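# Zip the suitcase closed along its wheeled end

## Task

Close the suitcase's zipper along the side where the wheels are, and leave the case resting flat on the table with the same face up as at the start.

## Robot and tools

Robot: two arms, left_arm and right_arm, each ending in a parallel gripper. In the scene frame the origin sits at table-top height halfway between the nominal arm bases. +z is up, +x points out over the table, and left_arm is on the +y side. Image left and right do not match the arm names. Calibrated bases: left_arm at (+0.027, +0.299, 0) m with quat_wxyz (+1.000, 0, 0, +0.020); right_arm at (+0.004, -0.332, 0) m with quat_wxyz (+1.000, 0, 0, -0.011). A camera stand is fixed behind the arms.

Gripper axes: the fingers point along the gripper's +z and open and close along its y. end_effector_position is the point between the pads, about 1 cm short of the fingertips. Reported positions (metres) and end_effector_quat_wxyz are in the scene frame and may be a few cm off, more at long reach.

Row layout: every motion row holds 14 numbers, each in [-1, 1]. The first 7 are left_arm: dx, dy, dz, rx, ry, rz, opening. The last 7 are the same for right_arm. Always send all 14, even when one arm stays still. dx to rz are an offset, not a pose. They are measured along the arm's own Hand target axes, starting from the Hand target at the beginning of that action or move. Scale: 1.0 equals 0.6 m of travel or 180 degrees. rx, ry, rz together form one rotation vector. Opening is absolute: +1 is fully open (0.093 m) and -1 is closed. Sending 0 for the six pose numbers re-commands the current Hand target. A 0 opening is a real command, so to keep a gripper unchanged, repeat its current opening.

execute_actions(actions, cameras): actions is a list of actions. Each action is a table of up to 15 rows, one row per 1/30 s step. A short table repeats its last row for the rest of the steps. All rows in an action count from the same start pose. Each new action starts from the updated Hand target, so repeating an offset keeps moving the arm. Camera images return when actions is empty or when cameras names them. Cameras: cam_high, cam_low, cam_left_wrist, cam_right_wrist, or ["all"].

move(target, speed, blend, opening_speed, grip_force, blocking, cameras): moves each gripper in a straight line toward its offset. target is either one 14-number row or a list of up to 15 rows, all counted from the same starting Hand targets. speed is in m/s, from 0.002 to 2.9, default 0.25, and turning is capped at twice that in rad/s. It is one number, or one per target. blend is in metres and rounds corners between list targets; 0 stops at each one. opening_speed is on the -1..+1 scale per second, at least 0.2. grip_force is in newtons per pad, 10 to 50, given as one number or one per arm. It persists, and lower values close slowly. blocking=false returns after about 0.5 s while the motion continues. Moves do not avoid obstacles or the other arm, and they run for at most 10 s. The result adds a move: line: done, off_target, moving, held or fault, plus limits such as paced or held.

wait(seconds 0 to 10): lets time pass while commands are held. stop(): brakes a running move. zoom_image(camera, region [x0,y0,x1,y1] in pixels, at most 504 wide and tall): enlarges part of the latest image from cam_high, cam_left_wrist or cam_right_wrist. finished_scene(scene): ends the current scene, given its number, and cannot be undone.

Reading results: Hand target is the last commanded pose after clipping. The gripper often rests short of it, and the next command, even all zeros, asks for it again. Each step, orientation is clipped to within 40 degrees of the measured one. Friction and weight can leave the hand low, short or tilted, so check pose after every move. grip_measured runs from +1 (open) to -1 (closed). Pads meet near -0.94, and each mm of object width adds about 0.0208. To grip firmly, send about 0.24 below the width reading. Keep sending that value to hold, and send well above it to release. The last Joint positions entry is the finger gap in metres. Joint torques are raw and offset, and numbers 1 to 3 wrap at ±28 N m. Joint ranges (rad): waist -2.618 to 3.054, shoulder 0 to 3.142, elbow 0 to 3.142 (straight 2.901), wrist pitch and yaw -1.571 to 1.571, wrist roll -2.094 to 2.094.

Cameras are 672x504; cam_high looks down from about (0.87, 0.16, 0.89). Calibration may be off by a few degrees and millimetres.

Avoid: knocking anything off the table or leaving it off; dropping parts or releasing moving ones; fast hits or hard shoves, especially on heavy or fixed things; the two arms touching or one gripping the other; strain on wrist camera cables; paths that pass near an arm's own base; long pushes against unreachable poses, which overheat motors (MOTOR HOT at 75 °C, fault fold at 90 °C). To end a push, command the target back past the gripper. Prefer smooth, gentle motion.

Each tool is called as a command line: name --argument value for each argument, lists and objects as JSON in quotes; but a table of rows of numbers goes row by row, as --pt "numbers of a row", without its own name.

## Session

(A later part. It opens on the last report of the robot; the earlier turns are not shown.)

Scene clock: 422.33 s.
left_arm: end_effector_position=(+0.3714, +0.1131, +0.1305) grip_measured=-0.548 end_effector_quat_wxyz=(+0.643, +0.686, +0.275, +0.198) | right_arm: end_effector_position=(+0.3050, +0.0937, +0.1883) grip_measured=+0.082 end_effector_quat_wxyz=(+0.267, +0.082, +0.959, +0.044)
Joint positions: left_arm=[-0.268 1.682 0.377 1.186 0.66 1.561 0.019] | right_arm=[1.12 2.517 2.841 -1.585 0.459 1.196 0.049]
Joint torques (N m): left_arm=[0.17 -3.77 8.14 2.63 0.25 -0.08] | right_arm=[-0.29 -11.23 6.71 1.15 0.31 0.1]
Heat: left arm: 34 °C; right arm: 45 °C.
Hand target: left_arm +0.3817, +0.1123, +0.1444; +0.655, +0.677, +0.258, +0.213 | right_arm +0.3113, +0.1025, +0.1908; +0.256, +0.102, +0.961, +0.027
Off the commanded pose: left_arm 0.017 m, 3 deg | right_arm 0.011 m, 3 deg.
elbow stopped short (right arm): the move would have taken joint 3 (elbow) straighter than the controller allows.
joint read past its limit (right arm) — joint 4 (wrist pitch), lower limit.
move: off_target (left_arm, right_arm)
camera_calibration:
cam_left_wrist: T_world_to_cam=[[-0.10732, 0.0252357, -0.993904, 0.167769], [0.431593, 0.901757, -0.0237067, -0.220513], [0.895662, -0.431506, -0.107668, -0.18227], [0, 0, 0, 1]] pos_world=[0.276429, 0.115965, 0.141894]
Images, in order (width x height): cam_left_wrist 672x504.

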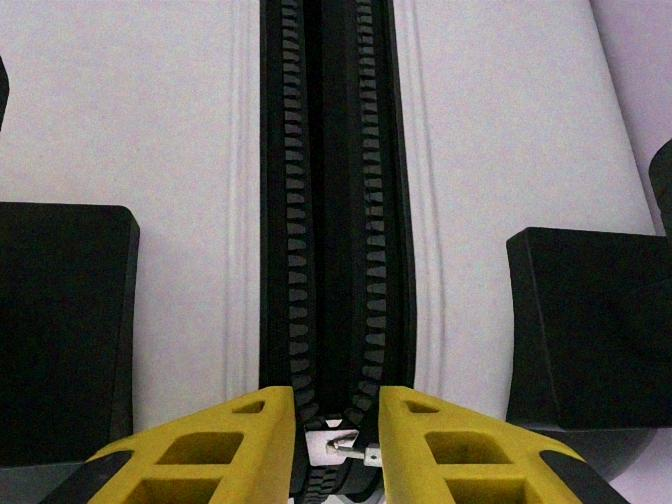

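move --pt "0.035 -0.004 -0.05 0 0 0 -0.64 0 0 0 0 0 0 -0.25" --pt "0.035 -0.006 0.0 0 0 0 -0.64 0 0 0 0 0 0 -0.25" --pt "0.0 -0.006 0.025 0 0 0 -0.64 0 0 0 0 0 0 -0.25" --speed 0.06 --cameras '["cam_left_wrist"]'

zoom_image --camera "cam_left_wrist" --region '[200, 320, 480, 494]'

Scene clock: 439.20 s.
left_arm: end_effector_position=(+0.3955, +0.1203, +0.1281) grip_measured=-0.638 end_effector_quat_wxyz=(+0.636, +0.679, +0.295, +0.220) | right_arm: end_effector_position=(+0.3099, +0.0897, +0.1883) grip_measured=+0.082 end_effector_quat_wxyz=(+0.270, +0.087, +0.958, +0.040)
Joint positions: left_arm=[-0.253 1.743 0.437 1.189 0.612 1.561 0.015] | right_arm=[1.111 2.518 2.841 -1.588 0.468 1.196 0.049]
Joint torques (N m): left_arm=[-3.67 -4.53 6.35 2.87 0.34 -0.09] | right_arm=[0.68 -11.26 6.65 1.16 0.23 0.09]
Heat: left arm: 33 °C; right arm: 46 °C.
Hand target: left_arm +0.3909, +0.1007, +0.1400; +0.655, +0.677, +0.258, +0.213 | right_arm +0.3112, +0.1026, +0.1907; +0.256, +0.102, +0.961, +0.027
Off the commanded pose: left_arm 0.023 m, 5 deg | right_arm 0.013 m, 3 deg.
elbow stopped short (right arm): the move would have taken joint 3 (elbow) straighter than the controller allows.
joint read past its limit (right arm) — joint 4 (wrist pitch), lower limit.
move: off_target (left_arm, right_arm)
camera_calibration:
cam_left_wrist: T_world_to_cam=[[-0.105456, 0.0236138, -0.994144, 0.167299], [0.374404, 0.927097, -0.0176945, -0.218677], [0.921249, -0.374077, -0.106609, -0.218204], [0, 0, 0, 1]] pos_world=[0.300536, 0.11716, 0.139188]
Images, in order (width x height): cam_left_wrist 672x504.

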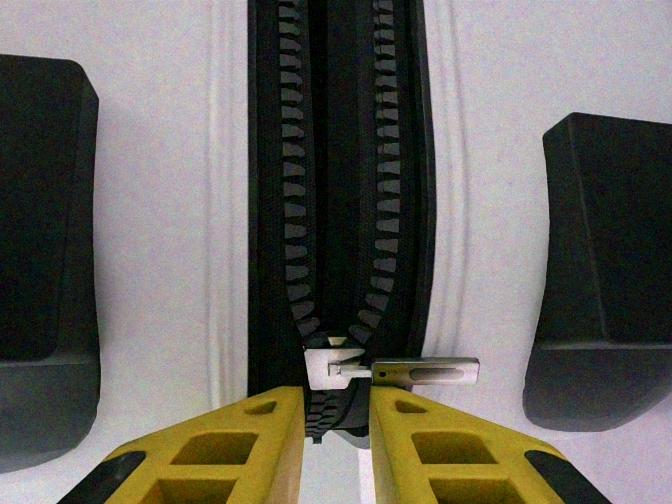

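Scaled by 1.800 from the camera's 672x504 image, which has a finer 960x720 frame.

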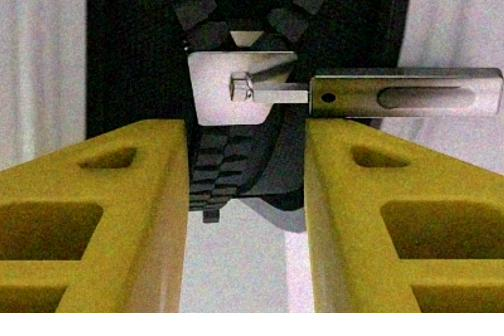

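move --target '[-0.02,0.006,-0.002,0,0,0,-0.64,0,0,0,0,0,0,-0.25]' --speed 0.04 --cameras '["cam_left_wrist"]'

zoom_image --camera "cam_left_wrist" --region '[200, 320, 480, 494]'

Scene clock: 443.97 s.
left_arm: end_effector_position=(+0.3975, +0.1173, +0.1285) grip_measured=-0.638 end_effector_quat_wxyz=(+0.631, +0.675, +0.304, +0.230) | right_arm: end_effector_position=(+0.3121, +0.0878, +0.1884) grip_measured=+0.082 end_effector_quat_wxyz=(+0.273, +0.089, +0.957, +0.037)
Joint positions: left_arm=[-0.278 1.74 0.437 1.189 0.558 1.558 0.015] | right_arm=[1.107 2.519 2.841 -1.589 0.475 1.196 0.049]
Joint torques (N m): left_arm=[-4.11 -7.6 4.42 2.75 0.57 -0.11] | right_arm=[0.98 -11.36 6.69 1.18 0.17 0.09]
Heat: left arm: 34 °C; right arm: 47 °C.
Hand target: left_arm +0.3810, +0.0940, +0.1444; +0.655, +0.677, +0.258, +0.213 | right_arm +0.3112, +0.1026, +0.1908; +0.256, +0.102, +0.961, +0.027
Off the commanded pose: left_arm 0.033 m, 6 deg | right_arm 0.015 m, 3 deg.
elbow stopped short (right arm): the move would have taken joint 3 (elbow) straighter than the controller allows.
joint read past its limit (right arm) — joint 4 (wrist pitch), lower limit.
move: off_target (left_arm, right_arm)
camera_calibration:
cam_left_wrist: T_world_to_cam=[[-0.104324, 0.0239683, -0.994254, 0.167486], [0.347799, 0.937466, -0.0138942, -0.207765], [0.931747, -0.34725, -0.106136, -0.228504], [0, 0, 0, 1]] pos_world=[0.302641, 0.11141, 0.139384]
Images, in order (width x height): cam_left_wrist 672x504.

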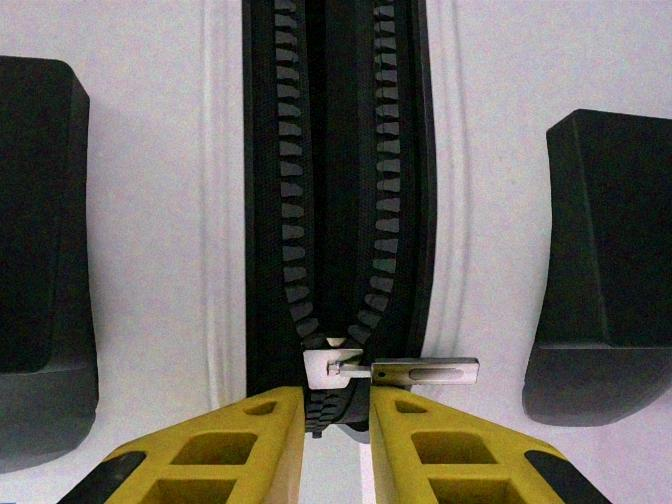

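Scaled by 1.800 from the camera's 672x504 image, which has a finer 960x720 frame.

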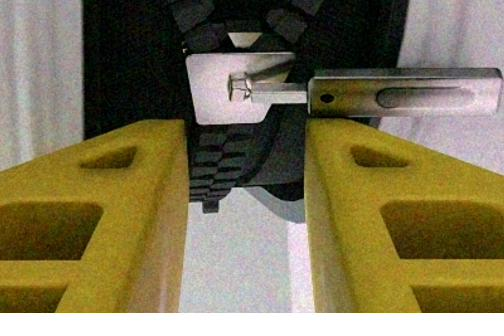

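move --target '[-0.04,0.004,-0.03,0,0.03,0,-0.64,0.01,0.05,0,0,0,0,-0.25]' --speed 0.04 --cameras '["cam_left_wrist"]'

zoom_image --camera "cam_left_wrist" --region '[200, 320, 480, 494]'

Scene clock: 451.70 s.
left_arm: end_effector_position=(+0.3576, +0.0959, +0.1390) grip_measured=-0.638 end_effector_quat_wxyz=(+0.631, +0.673, +0.301, +0.242) | right_arm: end_effector_position=(+0.3130, +0.0917, +0.1882) grip_measured=+0.082 end_effector_quat_wxyz=(+0.285, +0.092, +0.953, +0.038)
Joint positions: left_arm=[-0.42 1.591 0.315 1.181 0.402 1.554 0.015] | right_arm=[1.117 2.525 2.841 -1.574 0.501 1.206 0.049]
Joint torques (N m): left_arm=[-1.44 -6.64 3.89 2.68 0.15 -0.11] | right_arm=[2.91 -10.56 6.69 1.93 0.06 -0.14]
Heat: left arm: 34 °C; right arm: 48 °C.
Hand target: left_arm +0.3513, +0.0929, +0.1489; +0.643, +0.666, +0.289, +0.244 | right_arm +0.3117, +0.1331, +0.1910; +0.256, +0.102, +0.961, +0.027
Off the commanded pose: left_arm 0.012 m, 2 deg | right_arm 0.042 m, 4 deg.
elbow stopped short (right arm): the move would have taken joint 3 (elbow) straighter than the controller allows.
move: off_target (left_arm, right_arm)
camera_calibration:
cam_left_wrist: T_world_to_cam=[[-0.0836166, 0.0290668, -0.996074, 0.16665], [0.335502, 0.942039, -0.000674128, -0.171549], [0.938321, -0.334241, -0.088522, -0.20369], [0, 0, 0, 1]] pos_world=[0.262617, 0.0886807, 0.147849]
Images, in order (width x height): cam_left_wrist 672x504.

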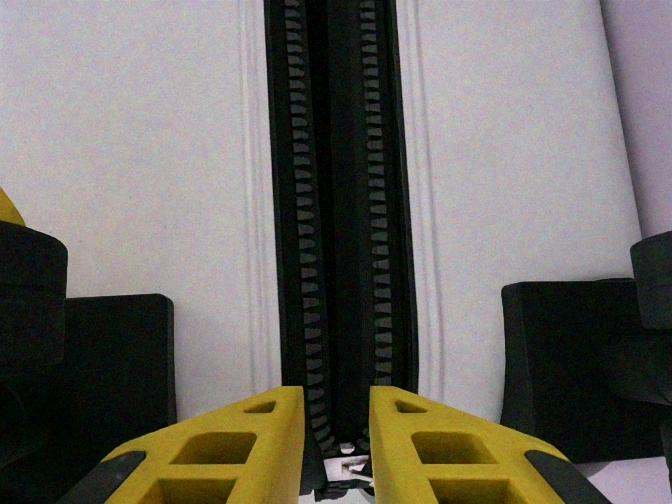

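Scaled by 1.800 from the camera's 672x504 image, which has a finer 960x720 frame.

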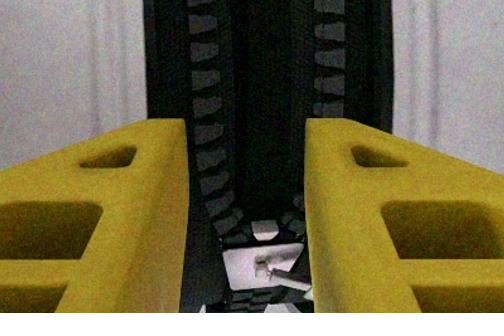

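move --pt "0.01 0 -0.055 0 0 0 -0.6 0.0 -0.025 0 0 0 0 -0.25" --pt "0.085 -0.014 -0.045 0 0 0 -0.6 0.0 -0.025 0 0 0 0 -0.25" --pt "0.085 -0.016 -0.01 0 0 0 -0.6 0.0 -0.025 0 0 0 0 -0.25" --speed 0.08 --blend '[0.01,0,0]' --cameras '["cam_left_wrist"]'

Scene clock: 466.47 s.
left_arm: end_effector_position=(+0.3757, +0.1360, +0.1228) grip_measured=-0.601 end_effector_quat_wxyz=(+0.628, +0.678, +0.311, +0.222) | right_arm: end_effector_position=(+0.3128, +0.0919, +0.1882) grip_measured=+0.082 end_effector_quat_wxyz=(+0.285, +0.093, +0.953, +0.038)
Joint positions: left_arm=[-0.222 1.674 0.338 1.199 0.615 1.56 0.016] | right_arm=[1.117 2.525 2.841 -1.574 0.501 1.21 0.049]
Joint torques (N m): left_arm=[-0.95 -3.19 6.53 3.05 0.1 -0.02] | right_arm=[1.88 -11.04 6.65 1.46 0 -0.07]
Motor temperatures (°C): left_arm=[20 33 28 35 19 19 20] | right_arm=[19 48 31 31 18 19 24]
Heat: left arm: 35 °C; right arm: 48 °C.
Hand target: left_arm +0.3829, +0.1329, +0.1372; +0.642, +0.666, +0.289, +0.244 | right_arm +0.3089, +0.1185, +0.1894; +0.256, +0.102, +0.961, +0.027
Off the commanded pose: left_arm 0.016 m, 4 deg | right_arm 0.027 m, 4 deg.
elbow stopped short (right arm): the move would have taken joint 3 (elbow) straighter than the controller allows.
move: off_target (left_arm, right_arm)
camera_calibration:
cam_left_wrist: T_world_to_cam=[[-0.126691, 0.0230662, -0.991674, 0.167294], [0.347867, 0.937271, -0.0226407, -0.216745], [0.928945, -0.347839, -0.126767, -0.198591], [0, 0, 0, 1]] pos_world=[0.281073, 0.130212, 0.135819]
Images, in order (width x height): cam_left_wrist 672x504.

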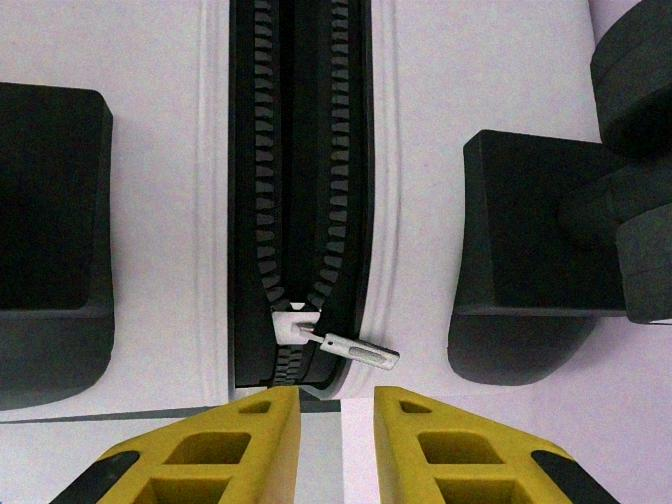

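move --target '[0.032,0.02,0.046,0,0,0,-0.6,0.0,0,0,0,0,0,-0.25]' --speed 0.06 --cameras '["cam_left_wrist"]'

Scene clock: 475.30 s.
left_arm: end_effector_position=(+0.4071, +0.1310, +0.1410) grip_measured=-0.601 end_effector_quat_wxyz=(+0.638, +0.668, +0.297, +0.239) | right_arm: end_effector_position=(+0.3132, +0.0917, +0.1879) grip_measured=+0.082 end_effector_quat_wxyz=(+0.286, +0.094, +0.953, +0.038)
Joint positions: left_arm=[-0.221 1.727 0.465 1.176 0.611 1.56 0.016] | right_arm=[1.117 2.526 2.841 -1.573 0.502 1.212 0.049]
Joint torques (N m): left_arm=[-1.05 -3.66 8.64 2.28 0.09 -0.01] | right_arm=[1.95 -11.18 6.64 1.45 0.01 -0.07]
Heat: left arm: 36 °C; right arm: 49 °C.
Hand target: left_arm +0.4166, +0.1265, +0.1468; +0.642, +0.666, +0.289, +0.244 | right_arm +0.3090, +0.1184, +0.1894; +0.256, +0.102, +0.961, +0.027
Off the commanded pose: left_arm 0.012 m, 1 deg | right_arm 0.027 m, 4 deg.
elbow stopped short (right arm): the move would have taken joint 3 (elbow) straighter than the controller allows.
move: off_target (left_arm, right_arm)
camera_calibration:
cam_left_wrist: T_world_to_cam=[[-0.076332, 0.0139012, -0.996986, 0.170873], [0.344487, 0.938697, -0.0132865, -0.222664], [0.935683, -0.344463, -0.0764414, -0.237534], [0, 0, 0, 1]] pos_world=[0.312004, 0.124817, 0.149242]
Images, in order (width x height): cam_left_wrist 672x504.

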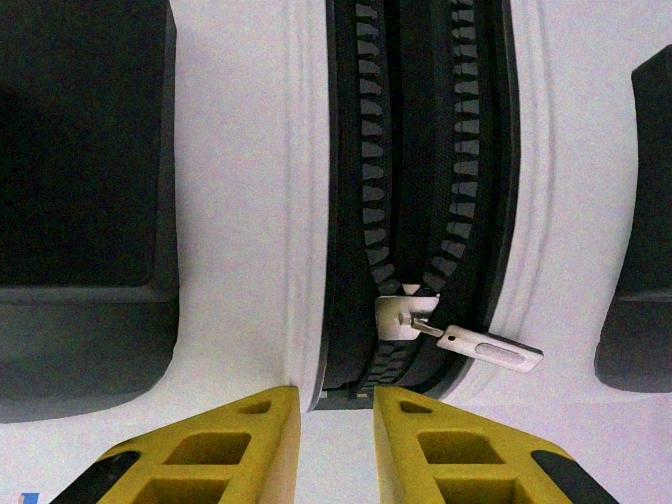

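move --target '[0.0,-0.034,0.005,0,0,0,-0.6,0.0,0,0,0,0,0,-0.25]' --speed 0.06 --cameras '["cam_left_wrist"]'

Scene clock: 481.03 s.
left_arm: end_effector_position=(+0.4132, +0.1304, +0.1171) grip_measured=-0.601 end_effector_quat_wxyz=(+0.630, +0.673, +0.310, +0.233) | right_arm: end_effector_position=(+0.3132, +0.0917, +0.1879) grip_measured=+0.082 end_effector_quat_wxyz=(+0.286, +0.094, +0.953, +0.038)
Joint positions: left_arm=[-0.225 1.829 0.474 1.236 0.597 1.56 0.016] | right_arm=[1.117 2.526 2.841 -1.573 0.502 1.212 0.049]
Joint torques (N m): left_arm=[-1.26 -4.1 6.26 2.94 0.19 0.03] | right_arm=[1.98 -11.15 6.71 1.47 -0.02 -0.08]
Heat: left arm: 36 °C; right arm: 48 °C.
Hand target: left_arm +0.4172, +0.1245, +0.1262; +0.642, +0.666, +0.289, +0.244 | right_arm +0.3090, +0.1184, +0.1894; +0.256, +0.102, +0.961, +0.027
Off the commanded pose: left_arm 0.012 m, 3 deg | right_arm 0.027 m, 4 deg.
elbow stopped short (right arm): the move would have taken joint 3 (elbow) straighter than the controller allows.
move: off_target (left_arm, right_arm)
camera_calibration:
cam_left_wrist: T_world_to_cam=[[-0.108312, 0.0201815, -0.993912, 0.159515], [0.334436, 0.94226, -0.0173125, -0.220359], [0.936174, -0.334275, -0.108807, -0.242986], [0, 0, 0, 1]] pos_world=[0.318451, 0.123191, 0.12829]
Images, in order (width x height): cam_left_wrist 672x504.

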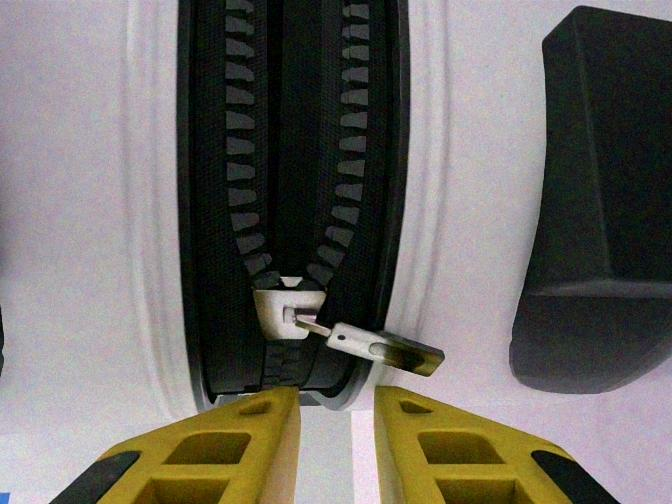

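move --pt "0.0 0.013 0.0 0 0 0 -0.6 0.0 0 0 0 0 0 -0.25" --pt "-0.025 0.013 -0.002 0 0 0 -0.6 0.0 0 0 0 0 0 -0.25" --speed 0.05 --cameras '["cam_left_wrist"]'

Scene clock: 489.60 s.
left_arm: end_effector_position=(+0.4131, +0.1297, +0.1181) grip_measured=-0.601 end_effector_quat_wxyz=(+0.624, +0.670, +0.320, +0.244) | right_arm: end_effector_position=(+0.3133, +0.0917, +0.1880) grip_measured=+0.082 end_effector_quat_wxyz=(+0.286, +0.094, +0.953, +0.038)
Joint positions: left_arm=[-0.244 1.813 0.464 1.23 0.547 1.56 0.016] | right_arm=[1.117 2.526 2.841 -1.573 0.503 1.212 0.049]
Joint torques (N m): left_arm=[-3.17 -8.01 4.7 2.72 0.24 -0.03] | right_arm=[1.98 -11.23 6.71 1.47 -0.01 -0.06]
Heat: left arm: 35 °C; right arm: 48 °C.
Hand target: left_arm +0.4063, +0.1148, +0.1349; +0.643, +0.666, +0.289, +0.244 | right_arm +0.3090, +0.1184, +0.1894; +0.256, +0.102, +0.961, +0.027
Off the commanded pose: left_arm 0.023 m, 4 deg | right_arm 0.027 m, 4 deg.
elbow stopped short (right arm): the move would have taken joint 3 (elbow) straighter than the controller allows.
move: off_target (left_arm, right_arm)
camera_calibration:
cam_left_wrist: T_world_to_cam=[[-0.108267, 0.0227689, -0.993861, 0.160261], [0.305067, 0.952263, -0.0114168, -0.209535], [0.946157, -0.30443, -0.110045, -0.25079], [0, 0, 0, 1]] pos_world=[0.31856, 0.119535, 0.129287]
Images, in order (width x height): cam_left_wrist 672x504.

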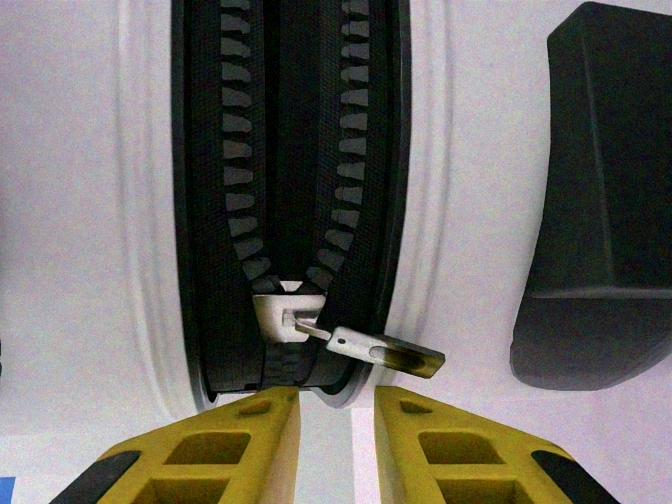

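move --pt "0.02 0.0 -0.025 0 0 0 -0.6 0.0 0 0 0 0 0 -0.25" --pt "0.02 0.012 -0.025 0 0 0 -0.6 0.0 0 0 0 0 0 -0.25" --pt "0.015 0.012 0.008 0 0 0 -0.6 0.0 0 0 0 0 0 -0.25" --speed 0.06 --cameras '["cam_left_wrist"]'

Scene clock: 496.20 s.
left_arm: end_effector_position=(+0.4100, +0.1315, +0.1372) grip_measured=-0.601 end_effector_quat_wxyz=(+0.637, +0.665, +0.301, +0.248) | right_arm: end_effector_position=(+0.3138, +0.0915, +0.1881) grip_measured=+0.082 end_effector_quat_wxyz=(+0.286, +0.095, +0.953, +0.038)
Joint positions: left_arm=[-0.228 1.755 0.462 1.215 0.584 1.56 0.016] | right_arm=[1.116 2.526 2.841 -1.572 0.504 1.212 0.049]
Joint torques (N m): left_arm=[-2.76 -3.88 8.53 2.2 0.04 -0.05] | right_arm=[1.98 -11.15 6.69 1.47 -0.01 -0.09]
Heat: left arm: 36 °C; right arm: 47 °C.
Hand target: left_arm +0.4165, +0.1176, +0.1413; +0.642, +0.666, +0.289, +0.244 | right_arm +0.3090, +0.1184, +0.1894; +0.256, +0.102, +0.961, +0.027
Off the commanded pose: left_arm 0.016 m, 2 deg | right_arm 0.027 m, 4 deg.
elbow stopped short (right arm): the move would have taken joint 3 (elbow) straighter than the controller allows.
move: off_target (left_arm, right_arm)
camera_calibration:
cam_left_wrist: T_world_to_cam=[[-0.0683169, 0.0131511, -0.997577, 0.164169], [0.325656, 0.945437, -0.00983816, -0.217778], [0.943017, -0.325539, -0.0688721, -0.246828], [0, 0, 0, 1]] pos_world=[0.314899, 0.123384, 0.144629]
Images, in order (width x height): cam_left_wrist 672x504.

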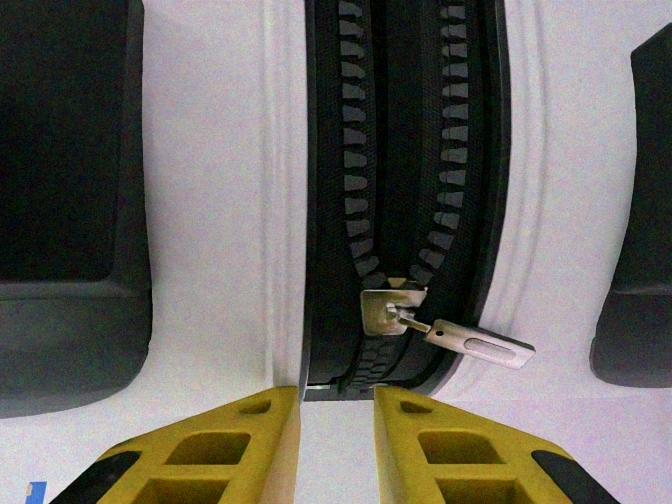

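move --pt "0.01 0.0 -0.03 0 0 0 -0.6 0.0 0 0 0 0 0 -0.25" --pt "0.005 -0.019 -0.03 0 0 0 -0.6 0.0 0 0 0 0 0 -0.25" --pt "0.0 -0.019 0.0 0 0 0 -0.6 0.0 0 0 0 0 0 -0.25" --speed 0.06 --cameras '["cam_left_wrist"]'

Scene clock: 506.03 s.
left_arm: end_effector_position=(+0.4089, +0.1266, +0.1251) grip_measured=-0.601 end_effector_quat_wxyz=(+0.636, +0.670, +0.300, +0.237) | right_arm: end_effector_position=(+0.3138, +0.0915, +0.1881) grip_measured=+0.082 end_effector_quat_wxyz=(+0.286, +0.095, +0.953, +0.038)
Joint positions: left_arm=[-0.237 1.804 0.463 1.245 0.594 1.56 0.016] | right_arm=[1.116 2.526 2.841 -1.572 0.504 1.212 0.049]
Joint torques (N m): left_arm=[-2.25 -3.52 7.39 2.65 -0.04 -0.07] | right_arm=[2.06 -11.17 6.67 1.45 -0.02 -0.09]
Heat: left arm: 35 °C; right arm: 47 °C.
Hand target: left_arm +0.4158, +0.1178, +0.1300; +0.642, +0.666, +0.289, +0.244 | right_arm +0.3090, +0.1184, +0.1894; +0.256, +0.102, +0.961, +0.027
Off the commanded pose: left_arm 0.012 m, 2 deg | right_arm 0.027 m, 4 deg.
elbow stopped short (right arm): the move would have taken joint 3 (elbow) straighter than the controller allows.
move: off_target (left_arm, right_arm)
camera_calibration:
cam_left_wrist: T_world_to_cam=[[-0.0857933, 0.0170925, -0.996166, 0.158609], [0.343416, 0.939087, -0.0134631, -0.218945], [0.935257, -0.343254, -0.0864372, -0.240597], [0, 0, 0, 1]] pos_world=[0.313817, 0.120311, 0.134256]
Images, in order (width x height): cam_left_wrist 672x504.

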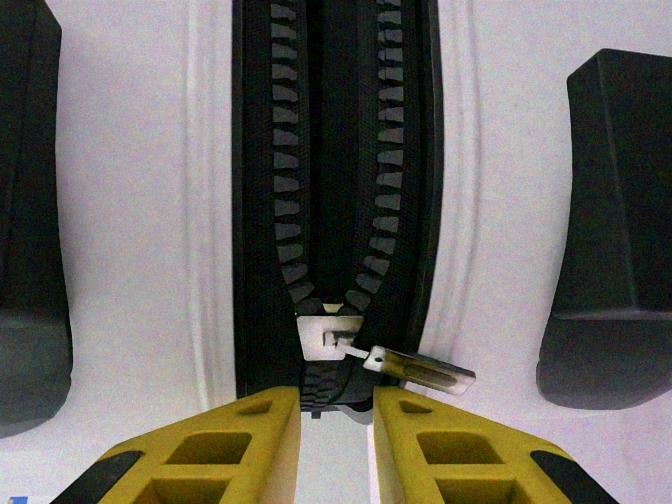

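move --target '[-0.03,0.006,0.0,0,0,0,-0.6,0.0,0,0,0,0,0,-0.25]' --speed 0.04 --cameras '["cam_left_wrist"]'

Scene clock: 510.30 s.
left_arm: end_effector_position=(+0.4123, +0.1224, +0.1262) grip_measured=-0.601 end_effector_quat_wxyz=(+0.629, +0.664, +0.314, +0.254) | right_arm: end_effector_position=(+0.3174, +0.0891, +0.1882) grip_measured=+0.082 end_effector_quat_wxyz=(+0.291, +0.099, +0.951, +0.035)
Joint positions: left_arm=[-0.275 1.801 0.463 1.248 0.509 1.557 0.016] | right_arm=[1.111 2.528 2.841 -1.572 0.514 1.213 0.049]
Joint torques (N m): left_arm=[-3.67 -6.98 4.78 2.53 0.25 -0.06] | right_arm=[2.56 -11.36 6.71 1.43 -0.13 -0.1]
Heat: left arm: 35 °C; right arm: 47 °C.
Hand target: left_arm +0.4032, +0.1051, +0.1344; +0.642, +0.666, +0.289, +0.244 | right_arm +0.3089, +0.1185, +0.1895; +0.256, +0.102, +0.961, +0.027
Off the commanded pose: left_arm 0.021 m, 3 deg | right_arm 0.030 m, 4 deg.
elbow stopped short (right arm): the move would have taken joint 3 (elbow) straighter than the controller allows.
move: off_target (left_arm, right_arm)
camera_calibration:
cam_left_wrist: T_world_to_cam=[[-0.081081, 0.0174134, -0.996555, 0.158092], [0.298768, 0.954295, -0.00763316, -0.200397], [0.950875, -0.298358, -0.0825778, -0.257589], [0, 0, 0, 1]] pos_world=[0.317625, 0.111631, 0.134746]
Images, in order (width x height): cam_left_wrist 672x504.

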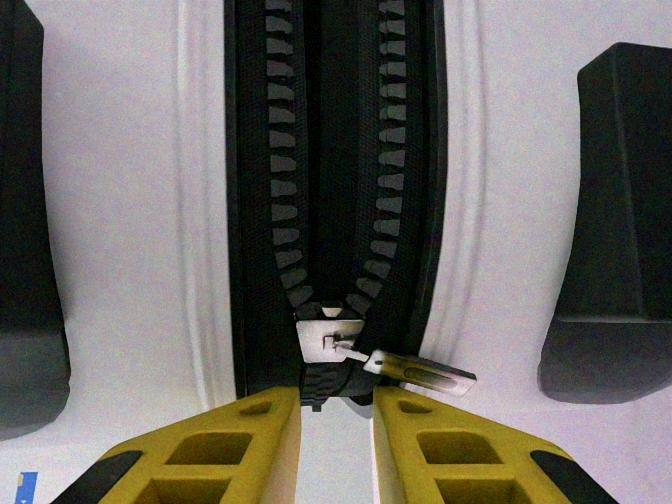

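move --target '[-0.02,0.004,-0.019,0,0,0,-0.6,0.0,0,0,0,0,0,-0.25]' --speed 0.03 --cameras '["cam_left_wrist"]'

Scene clock: 516.13 s.
left_arm: end_effector_position=(+0.3954, +0.1115, +0.1285) grip_measured=-0.601 end_effector_quat_wxyz=(+0.631, +0.668, +0.308, +0.248) | right_arm: end_effector_position=(+0.3174, +0.0891, +0.1882) grip_measured=+0.082 end_effector_quat_wxyz=(+0.291, +0.099, +0.951, +0.035)
Joint positions: left_arm=[-0.32 1.753 0.417 1.244 0.482 1.556 0.016] | right_arm=[1.111 2.528 2.841 -1.572 0.514 1.213 0.049]
Joint torques (N m): left_arm=[-1.61 -7.75 3.62 2.58 0.29 -0.04] | right_arm=[2.65 -11.33 6.68 1.43 -0.12 -0.11]
Heat: left arm: 36 °C; right arm: 46 °C.
Hand target: left_arm +0.3869, +0.1049, +0.1379; +0.642, +0.666, +0.289, +0.244 | right_arm +0.3088, +0.1185, +0.1895; +0.256, +0.102, +0.961, +0.027
Off the commanded pose: left_arm 0.014 m, 3 deg | right_arm 0.031 m, 4 deg.
elbow stopped short (right arm): the move would have taken joint 3 (elbow) straighter than the controller allows.
move: off_target (left_arm, right_arm)
camera_calibration:
cam_left_wrist: T_world_to_cam=[[-0.0818271, 0.0214139, -0.996416, 0.159052], [0.316994, 0.948411, -0.0056497, -0.19166], [0.944891, -0.31632, -0.0843938, -0.239975], [0, 0, 0, 1]] pos_world=[0.30052, 0.102458, 0.137147]
Images, in order (width x height): cam_left_wrist 672x504.

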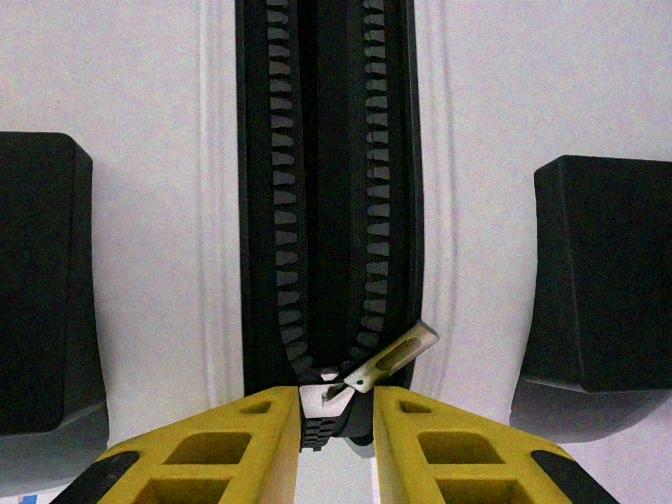

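move --target '[0.012,-0.004,0.01,0,0,0,-1,0.0,0,0,0,0,0,-0.25]' --opening_speed 0.8 --cameras '["cam_left_wrist"]'

zoom_image --camera "cam_left_wrist" --region '[200, 320, 480, 494]'

Scene clock: 522.77 s.
left_arm: end_effector_position=(+0.3950, +0.1110, +0.1305) grip_measured=-0.990 end_effector_quat_wxyz=(+0.633, +0.667, +0.304, +0.249) | right_arm: end_effector_position=(+0.3174, +0.0891, +0.1882) grip_measured=+0.082 end_effector_quat_wxyz=(+0.291, +0.099, +0.951, +0.035)
Joint positions: left_arm=[-0.32 1.75 0.417 1.249 0.486 1.556 0] | right_arm=[1.111 2.528 2.841 -1.572 0.514 1.213 0.049]
Joint torques (N m): left_arm=[-0.64 -4.29 6.17 2.63 0.37 -0.05] | right_arm=[2.61 -11.36 6.67 1.44 -0.12 -0.1]
Heat: left arm: 36 °C; right arm: 46 °C.
Hand target: left_arm +0.3960, +0.1057, +0.1349; +0.643, +0.666, +0.289, +0.244 | right_arm +0.3088, +0.1185, +0.1895; +0.256, +0.102, +0.961, +0.027
Off the commanded pose: left_arm 0.007 m, 2 deg | right_arm 0.031 m, 4 deg.
elbow stopped short (right arm): the move would have taken joint 3 (elbow) straighter than the controller allows.
move: off_target (right_arm)
camera_calibration:
cam_left_wrist: T_world_to_cam=[[-0.0752278, 0.0194663, -0.996976, 0.158695], [0.320663, 0.947176, -0.00570198, -0.192372], [0.944201, -0.320122, -0.0774961, -0.239764], [0, 0, 0, 1]] pos_world=[0.30001, 0.102367, 0.138537]
Images, in order (width x height): cam_left_wrist 672x504.

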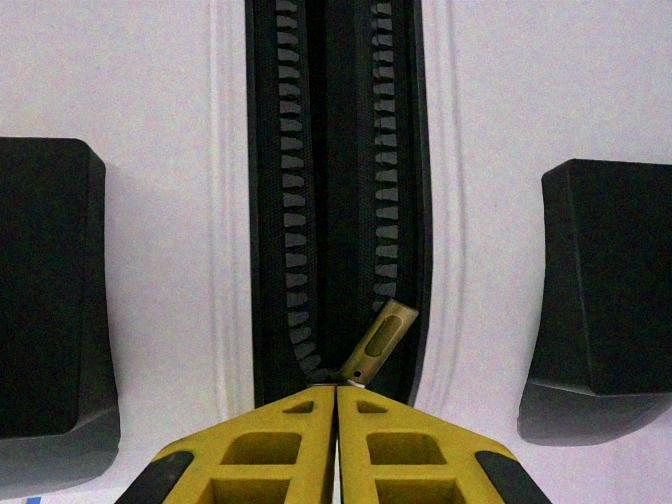

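Scaled by 1.800 from the camera's 672x504 image, which has a finer 960x720 frame.

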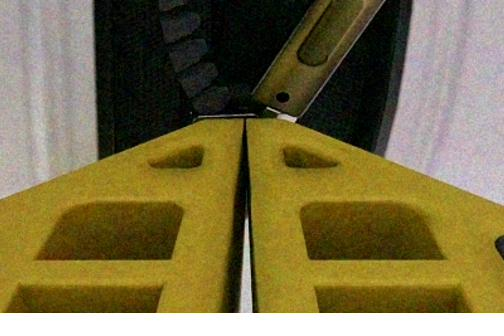

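move --target '[-0.028,0.0,0.0,0,0,0,-0.75,0.0,0,0,0,0,0,-0.25]' --speed 0.03 --cameras '["cam_left_wrist"]'

zoom_image --camera "cam_left_wrist" --region '[200, 320, 480, 494]'

Scene clock: 530.73 s.
left_arm: end_effector_position=(+0.3943, +0.1081, +0.1302) grip_measured=-0.751 end_effector_quat_wxyz=(+0.630, +0.664, +0.310, +0.257) | right_arm: end_effector_position=(+0.3174, +0.0891, +0.1882) grip_measured=+0.082 end_effector_quat_wxyz=(+0.291, +0.099, +0.951, +0.035)
Joint positions: left_arm=[-0.344 1.75 0.411 1.259 0.441 1.556 0.009] | right_arm=[1.111 2.528 2.841 -1.572 0.514 1.213 0.049]
Joint torques (N m): left_arm=[-3.18 -6.23 4.26 2.63 0.25 -0.08] | right_arm=[2.58 -11.33 6.67 1.41 -0.12 -0.1]
Heat: left arm: 37 °C; right arm: 45 °C.
Hand target: left_arm +0.3839, +0.0939, +0.1356; +0.642, +0.666, +0.289, +0.244 | right_arm +0.3088, +0.1185, +0.1895; +0.256, +0.102, +0.961, +0.027
Off the commanded pose: left_arm 0.018 m, 3 deg | right_arm 0.031 m, 4 deg.
elbow stopped short (right arm): the move would have taken joint 3 (elbow) straighter than the controller allows.
move: off_target (left_arm, right_arm)
camera_calibration:
cam_left_wrist: T_world_to_cam=[[-0.0712485, 0.0205147, -0.997248, 0.156889], [0.300845, 0.953671, -0.00187564, -0.18286], [0.951008, -0.30015, -0.0741193, -0.245341], [0, 0, 0, 1]] pos_world=[0.299511, 0.0975304, 0.13793]
Images, in order (width x height): cam_left_wrist 672x504.

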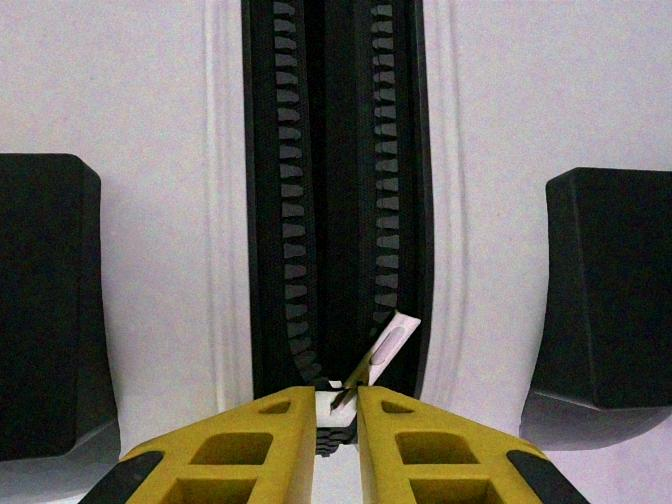

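Scaled by 1.800 from the camera's 672x504 image, which has a finer 960x720 frame.

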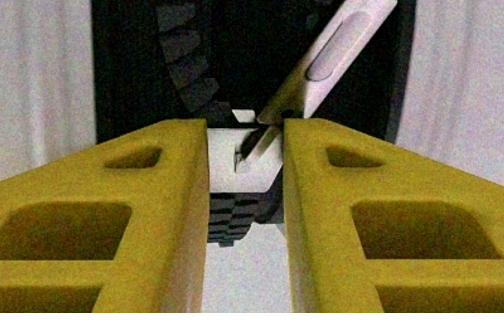

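move --target '[-0.004,0.0,-0.004,0,0,0,-1,0.0,0,0,0,0,0,-0.25]' --opening_speed 0.4 --cameras '["cam_left_wrist"]'

zoom_image --camera "cam_left_wrist" --region '[200, 320, 480, 494]'

Scene clock: 536.87 s.
left_arm: end_effector_position=(+0.3919, +0.1071, +0.1293) grip_measured=-0.990 end_effector_quat_wxyz=(+0.629, +0.664, +0.311, +0.258) | right_arm: end_effector_position=(+0.3174, +0.0891, +0.1882) grip_measured=+0.082 end_effector_quat_wxyz=(+0.291, +0.099, +0.951, +0.035)
Joint positions: left_arm=[-0.353 1.745 0.402 1.259 0.429 1.556 0] | right_arm=[1.111 2.528 2.841 -1.572 0.514 1.213 0.049]
Joint torques (N m): left_arm=[-2.73 -6.6 3.81 2.63 0.29 -0.11] | right_arm=[2.58 -11.37 6.74 1.45 -0.12 -0.11]
Heat: left arm: 36 °C; right arm: 45 °C.
Hand target: left_arm +0.3806, +0.0939, +0.1358; +0.642, +0.666, +0.289, +0.244 | right_arm +0.3088, +0.1185, +0.1895; +0.256, +0.102, +0.961, +0.027
Off the commanded pose: left_arm 0.019 m, 3 deg | right_arm 0.031 m, 4 deg.
elbow stopped short (right arm): the move would have taken joint 3 (elbow) straighter than the controller allows.
move: off_target (left_arm, right_arm)
camera_calibration:
cam_left_wrist: T_world_to_cam=[[-0.0739935, 0.0221258, -0.997013, 0.156681], [0.297576, 0.954698, -0.000897961, -0.180059], [0.951826, -0.296754, -0.0772255, -0.24368], [0, 0, 0, 1]] pos_world=[0.297116, 0.0961225, 0.137233]
Images, in order (width x height): cam_left_wrist 672x504.

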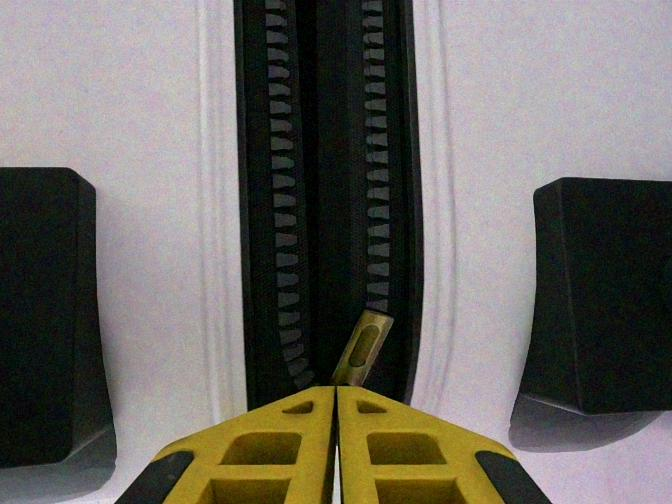

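Scaled by 1.800 from the camera's 672x504 image, which has a finer 960x720 frame.

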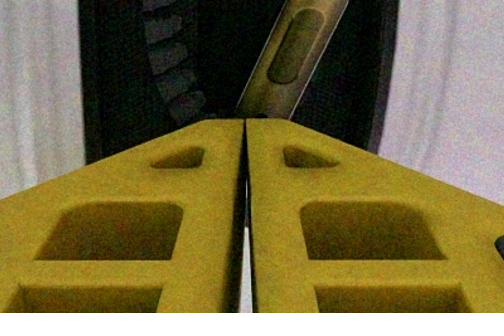

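move --target '[-0.012,0.0,-0.01,0,0,0,-0.72,0.0,0,0,0,0,0,-0.25]' --speed 0.03 --cameras '["cam_left_wrist"]'

zoom_image --camera "cam_left_wrist" --region '[200, 320, 480, 494]'

Scene clock: 542.07 s.
left_arm: end_effector_position=(+0.3775, +0.0957, +0.1266) grip_measured=-0.721 end_effector_quat_wxyz=(+0.631, +0.673, +0.301, +0.243) | right_arm: end_effector_position=(+0.3174, +0.0891, +0.1882) grip_measured=+0.082 end_effector_quat_wxyz=(+0.291, +0.099, +0.951, +0.035)
Joint positions: left_arm=[-0.392 1.725 0.374 1.256 0.429 1.556 0.011] | right_arm=[1.111 2.528 2.841 -1.572 0.514 1.213 0.049]
Joint torques (N m): left_arm=[-1.06 -7.16 3.48 2.73 0.19 -0.11] | right_arm=[2.58 -11.4 6.71 1.44 -0.1 -0.09]
Heat: left arm: 36 °C; right arm: 45 °C.
Hand target: left_arm +0.3713, +0.0932, +0.1365; +0.642, +0.666, +0.289, +0.244 | right_arm +0.3088, +0.1185, +0.1895; +0.256, +0.102, +0.961, +0.027
Off the commanded pose: left_arm 0.012 m, 2 deg | right_arm 0.031 m, 4 deg.
elbow stopped short (right arm): the move would have taken joint 3 (elbow) straighter than the controller allows.
move: off_target (left_arm, right_arm)
camera_calibration:
cam_left_wrist: T_world_to_cam=[[-0.0837927, 0.0288833, -0.996065, 0.156136], [0.334119, 0.942531, -0.000776408, -0.177588], [0.938799, -0.332869, -0.0886276, -0.223795], [0, 0, 0, 1]] pos_world=[0.282517, 0.0883785, 0.135549]
Images, in order (width x height): cam_left_wrist 672x504.

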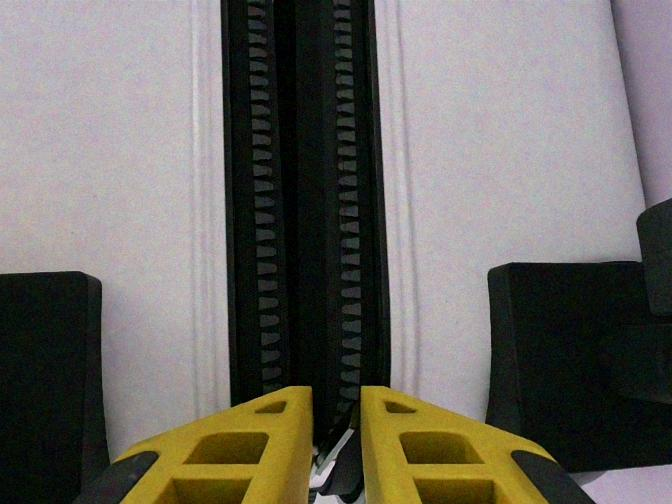

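Scaled by 1.800 from the camera's 672x504 image, which has a finer 960x720 frame.

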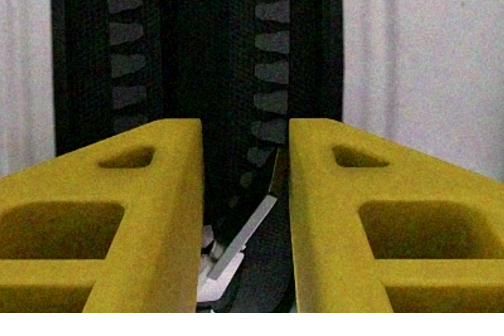

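move --target '[0.008,0.0,0.01,0,0,0,-1,0.0,0,0,0,0,0,-0.25]' --opening_speed 0.5 --cameras '["cam_left_wrist"]'

zoom_image --camera "cam_left_wrist" --region '[200, 320, 480, 494]'

Scene clock: 546.53 s.
left_arm: end_effector_position=(+0.3782, +0.0948, +0.1318) grip_measured=-0.987 end_effector_quat_wxyz=(+0.637, +0.668, +0.295, +0.247) | right_arm: end_effector_position=(+0.3174, +0.0891, +0.1882) grip_measured=+0.082 end_effector_quat_wxyz=(+0.291, +0.099, +0.951, +0.035)
Joint positions: left_arm=[-0.392 1.725 0.378 1.273 0.433 1.556 0] | right_arm=[1.111 2.528 2.841 -1.572 0.514 1.213 0.049]
Joint torques (N m): left_arm=[-0.51 -5.2 5.55 2.47 0.22 -0.08] | right_arm=[2.58 -11.36 6.67 1.44 -0.11 -0.11]
Heat: left arm: 36 °C; right arm: 45 °C.
Hand target: left_arm +0.3789, +0.0923, +0.1359; +0.642, +0.666, +0.289, +0.244 | right_arm +0.3088, +0.1185, +0.1895; +0.256, +0.102, +0.961, +0.027
Off the commanded pose: left_arm 0.005 m, 1 deg | right_arm 0.031 m, 4 deg.
elbow stopped short (right arm): the move would have taken joint 3 (elbow) straighter than the controller allows.
move: off_target (right_arm)
camera_calibration:
cam_left_wrist: T_world_to_cam=[[-0.0641637, 0.0217182, -0.997703, 0.15485], [0.337779, 0.941225, -0.00123427, -0.178145], [0.939036, -0.337083, -0.0677284, -0.226701], [0, 0, 0, 1]] pos_world=[0.28299, 0.0878946, 0.13892]
Images, in order (width x height): cam_left_wrist 672x504.

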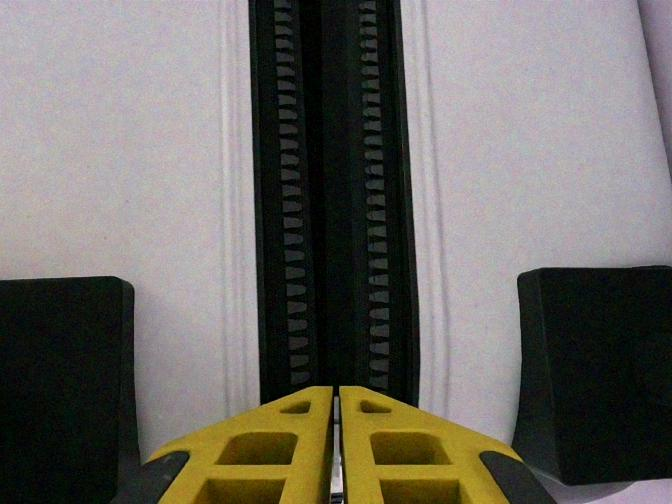

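Scaled by 1.800 from the camera's 672x504 image, which has a finer 960x720 frame.

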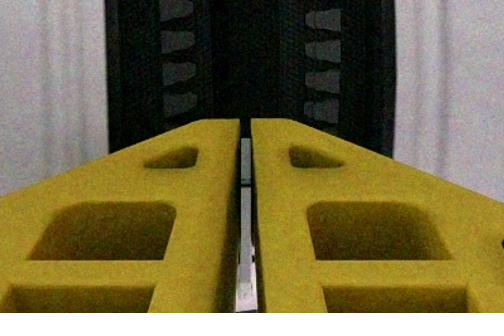

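move --target '[-0.076,0.015,0.022,0,0.08,0,-1,0.0,0.03,0,0,0,0,-0.25]' --speed 0.05 --cameras '["cam_left_wrist"]'

zoom_image --camera "cam_left_wrist" --region '[200, 320, 480, 494]'

Scene clock: 552.10 s.
left_arm: end_effector_position=(+0.3777, +0.0920, +0.1321) grip_measured=-0.987 end_effector_quat_wxyz=(+0.636, +0.668, +0.297, +0.250) | right_arm: end_effector_position=(+0.3174, +0.0891, +0.1882) grip_measured=+0.082 end_effector_quat_wxyz=(+0.291, +0.099, +0.951, +0.035)
Joint positions: left_arm=[-0.408 1.724 0.378 1.273 0.41 1.556 0] | right_arm=[1.111 2.528 2.841 -1.572 0.514 1.213 0.049]
Joint torques (N m): left_arm=[-0.43 -5.14 4.68 2.41 0.11 -0.05] | right_arm=[2.77 -11.43 6.68 1.42 -0.1 -0.09]
Heat: left arm: 36 °C; right arm: 45 °C.
Hand target: left_arm +0.3775, +0.0919, +0.1320; +0.636, +0.668, +0.296, +0.249 (not the last commanded pose) | right_arm +0.3077, +0.1185, +0.1899; +0.282, +0.088, +0.953, +0.072 (not the last commanded pose)
Off the commanded pose: left_arm 0.048 m, 13 deg | right_arm 0.047 m, 4 deg.
elbow stopped short (right arm): the move would have taken joint 3 (elbow) straighter than the controller allows.
move: held (left_arm; a check stopped the path), off_target (right_arm; braked when a check withheld steps of left_arm); limits=held
pose unreachable (left arm): on one or more control steps of this call, first in action 0 (counted from 0), this arm could not follow its commanded pose, so it was not sent that pose on those steps. It may still have moved: this result reports where it is.
cause: moving toward the commanded pose would bring a part of the arm too close to another arm (this arm's wrist (the part past joint 4) and the right arm's fingers, along the way the arms are being sent, or toward where that arm still pushes).
camera_calibration:
cam_left_wrist: T_world_to_cam=[[-0.0626312, 0.022471, -0.997784, 0.154505], [0.330953, 0.943647, 0.000477753, -0.173183], [0.941567, -0.33019, -0.0665386, -0.228871], [0, 0, 0, 1]] pos_world=[0.28249, 0.0843813, 0.139017]
Images, in order (width x height): cam_left_wrist 672x504.

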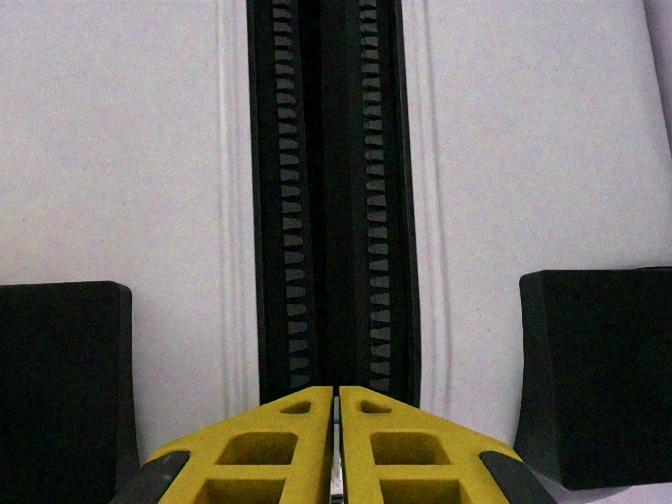

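Scaled by 1.800 from the camera's 672x504 image, which has a finer 960x720 frame.

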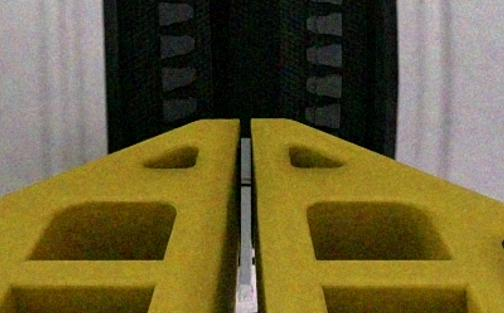

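move --pt "0 0 0 0 0 0 -1 -0.024 -0.046 0.008 0 0 0 0.6" --pt "0 0 0 0 0 0 -1 -0.096 -0.021 -0.105 0 0 0 0.6" --pt "0 0 0 0 0 0 -1 -0.138 -0.351 -0.163 0 0 0 0.6" --speed '[0.05,0.15,0.3]' --cameras '["cam_right_wrist","cam_high","cam_left_wrist"]'

Scene clock: 581.80 s.
left_arm: end_effector_position=(+0.3776, +0.0920, +0.1317) grip_measured=-0.987 end_effector_quat_wxyz=(+0.635, +0.668, +0.297, +0.249) | right_arm: end_effector_position=(+0.2924, -0.1146, +0.2688) grip_measured=+0.597 end_effector_quat_wxyz=(+0.270, +0.088, +0.957, +0.057)
Joint positions: left_arm=[-0.408 1.724 0.378 1.271 0.41 1.557 0] | right_arm=[0.823 1.586 1.756 -1.29 0.341 0.905 0.074]
Joint torques (N m): left_arm=[-0.27 -5.04 4.72 2.45 0.11 -0.04] | right_arm=[-0.44 -7.58 4.63 1.43 0.17 -0.09]
Heat: left arm: 38 °C; right arm: 46 °C.
Hand target: left_arm +0.3775, +0.0919, +0.1320; +0.636, +0.668, +0.296, +0.249 | right_arm +0.2957, -0.1125, +0.2750; +0.282, +0.088, +0.953, +0.072
Off the commanded pose: left_arm 0.000 m, 0 deg | right_arm 0.007 m, 2 deg.
elbow stopped short (right arm): the move would have taken joint 3 (elbow) straighter than the controller allows.
move: done
camera_calibration:
cam_left_wrist: T_world_to_cam=[[-0.0641082, 0.0234002, -0.997669, 0.154531], [0.331009, 0.943627, 0.00086267, -0.17325], [0.941447, -0.330182, -0.0682399, -0.228624], [0, 0, 0, 1]] pos_world=[0.282492, 0.0843802, 0.138719]
cam_right_wrist: T_world_to_cam=[[-0.126954, -0.982935, -0.13312, -0.0415004], [-0.986639, 0.138952, -0.0850642, 0.363631], [0.10211, 0.120542, -0.987443, 0.332085], [0, 0, 0, 1]] pos_world=[0.319595, -0.13135, 0.353323]
Images, in order (width x height): cam_high 672x504, cam_left_wrist 672x504, cam_right_wrist 672x504.

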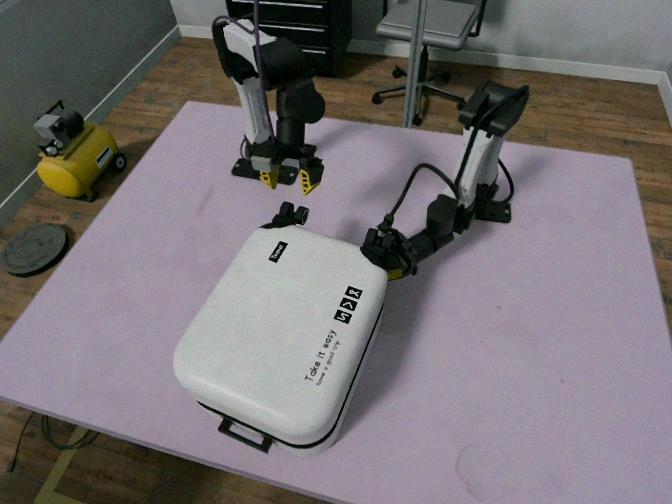

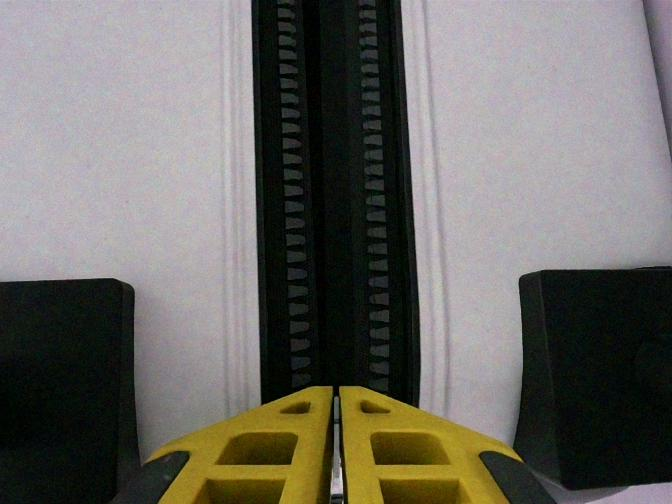

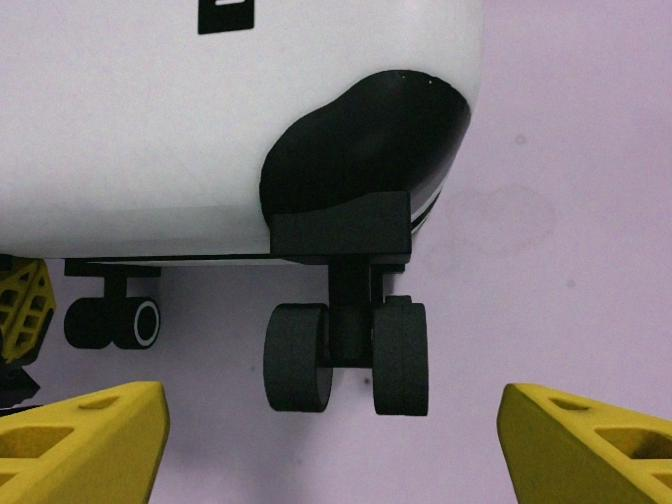

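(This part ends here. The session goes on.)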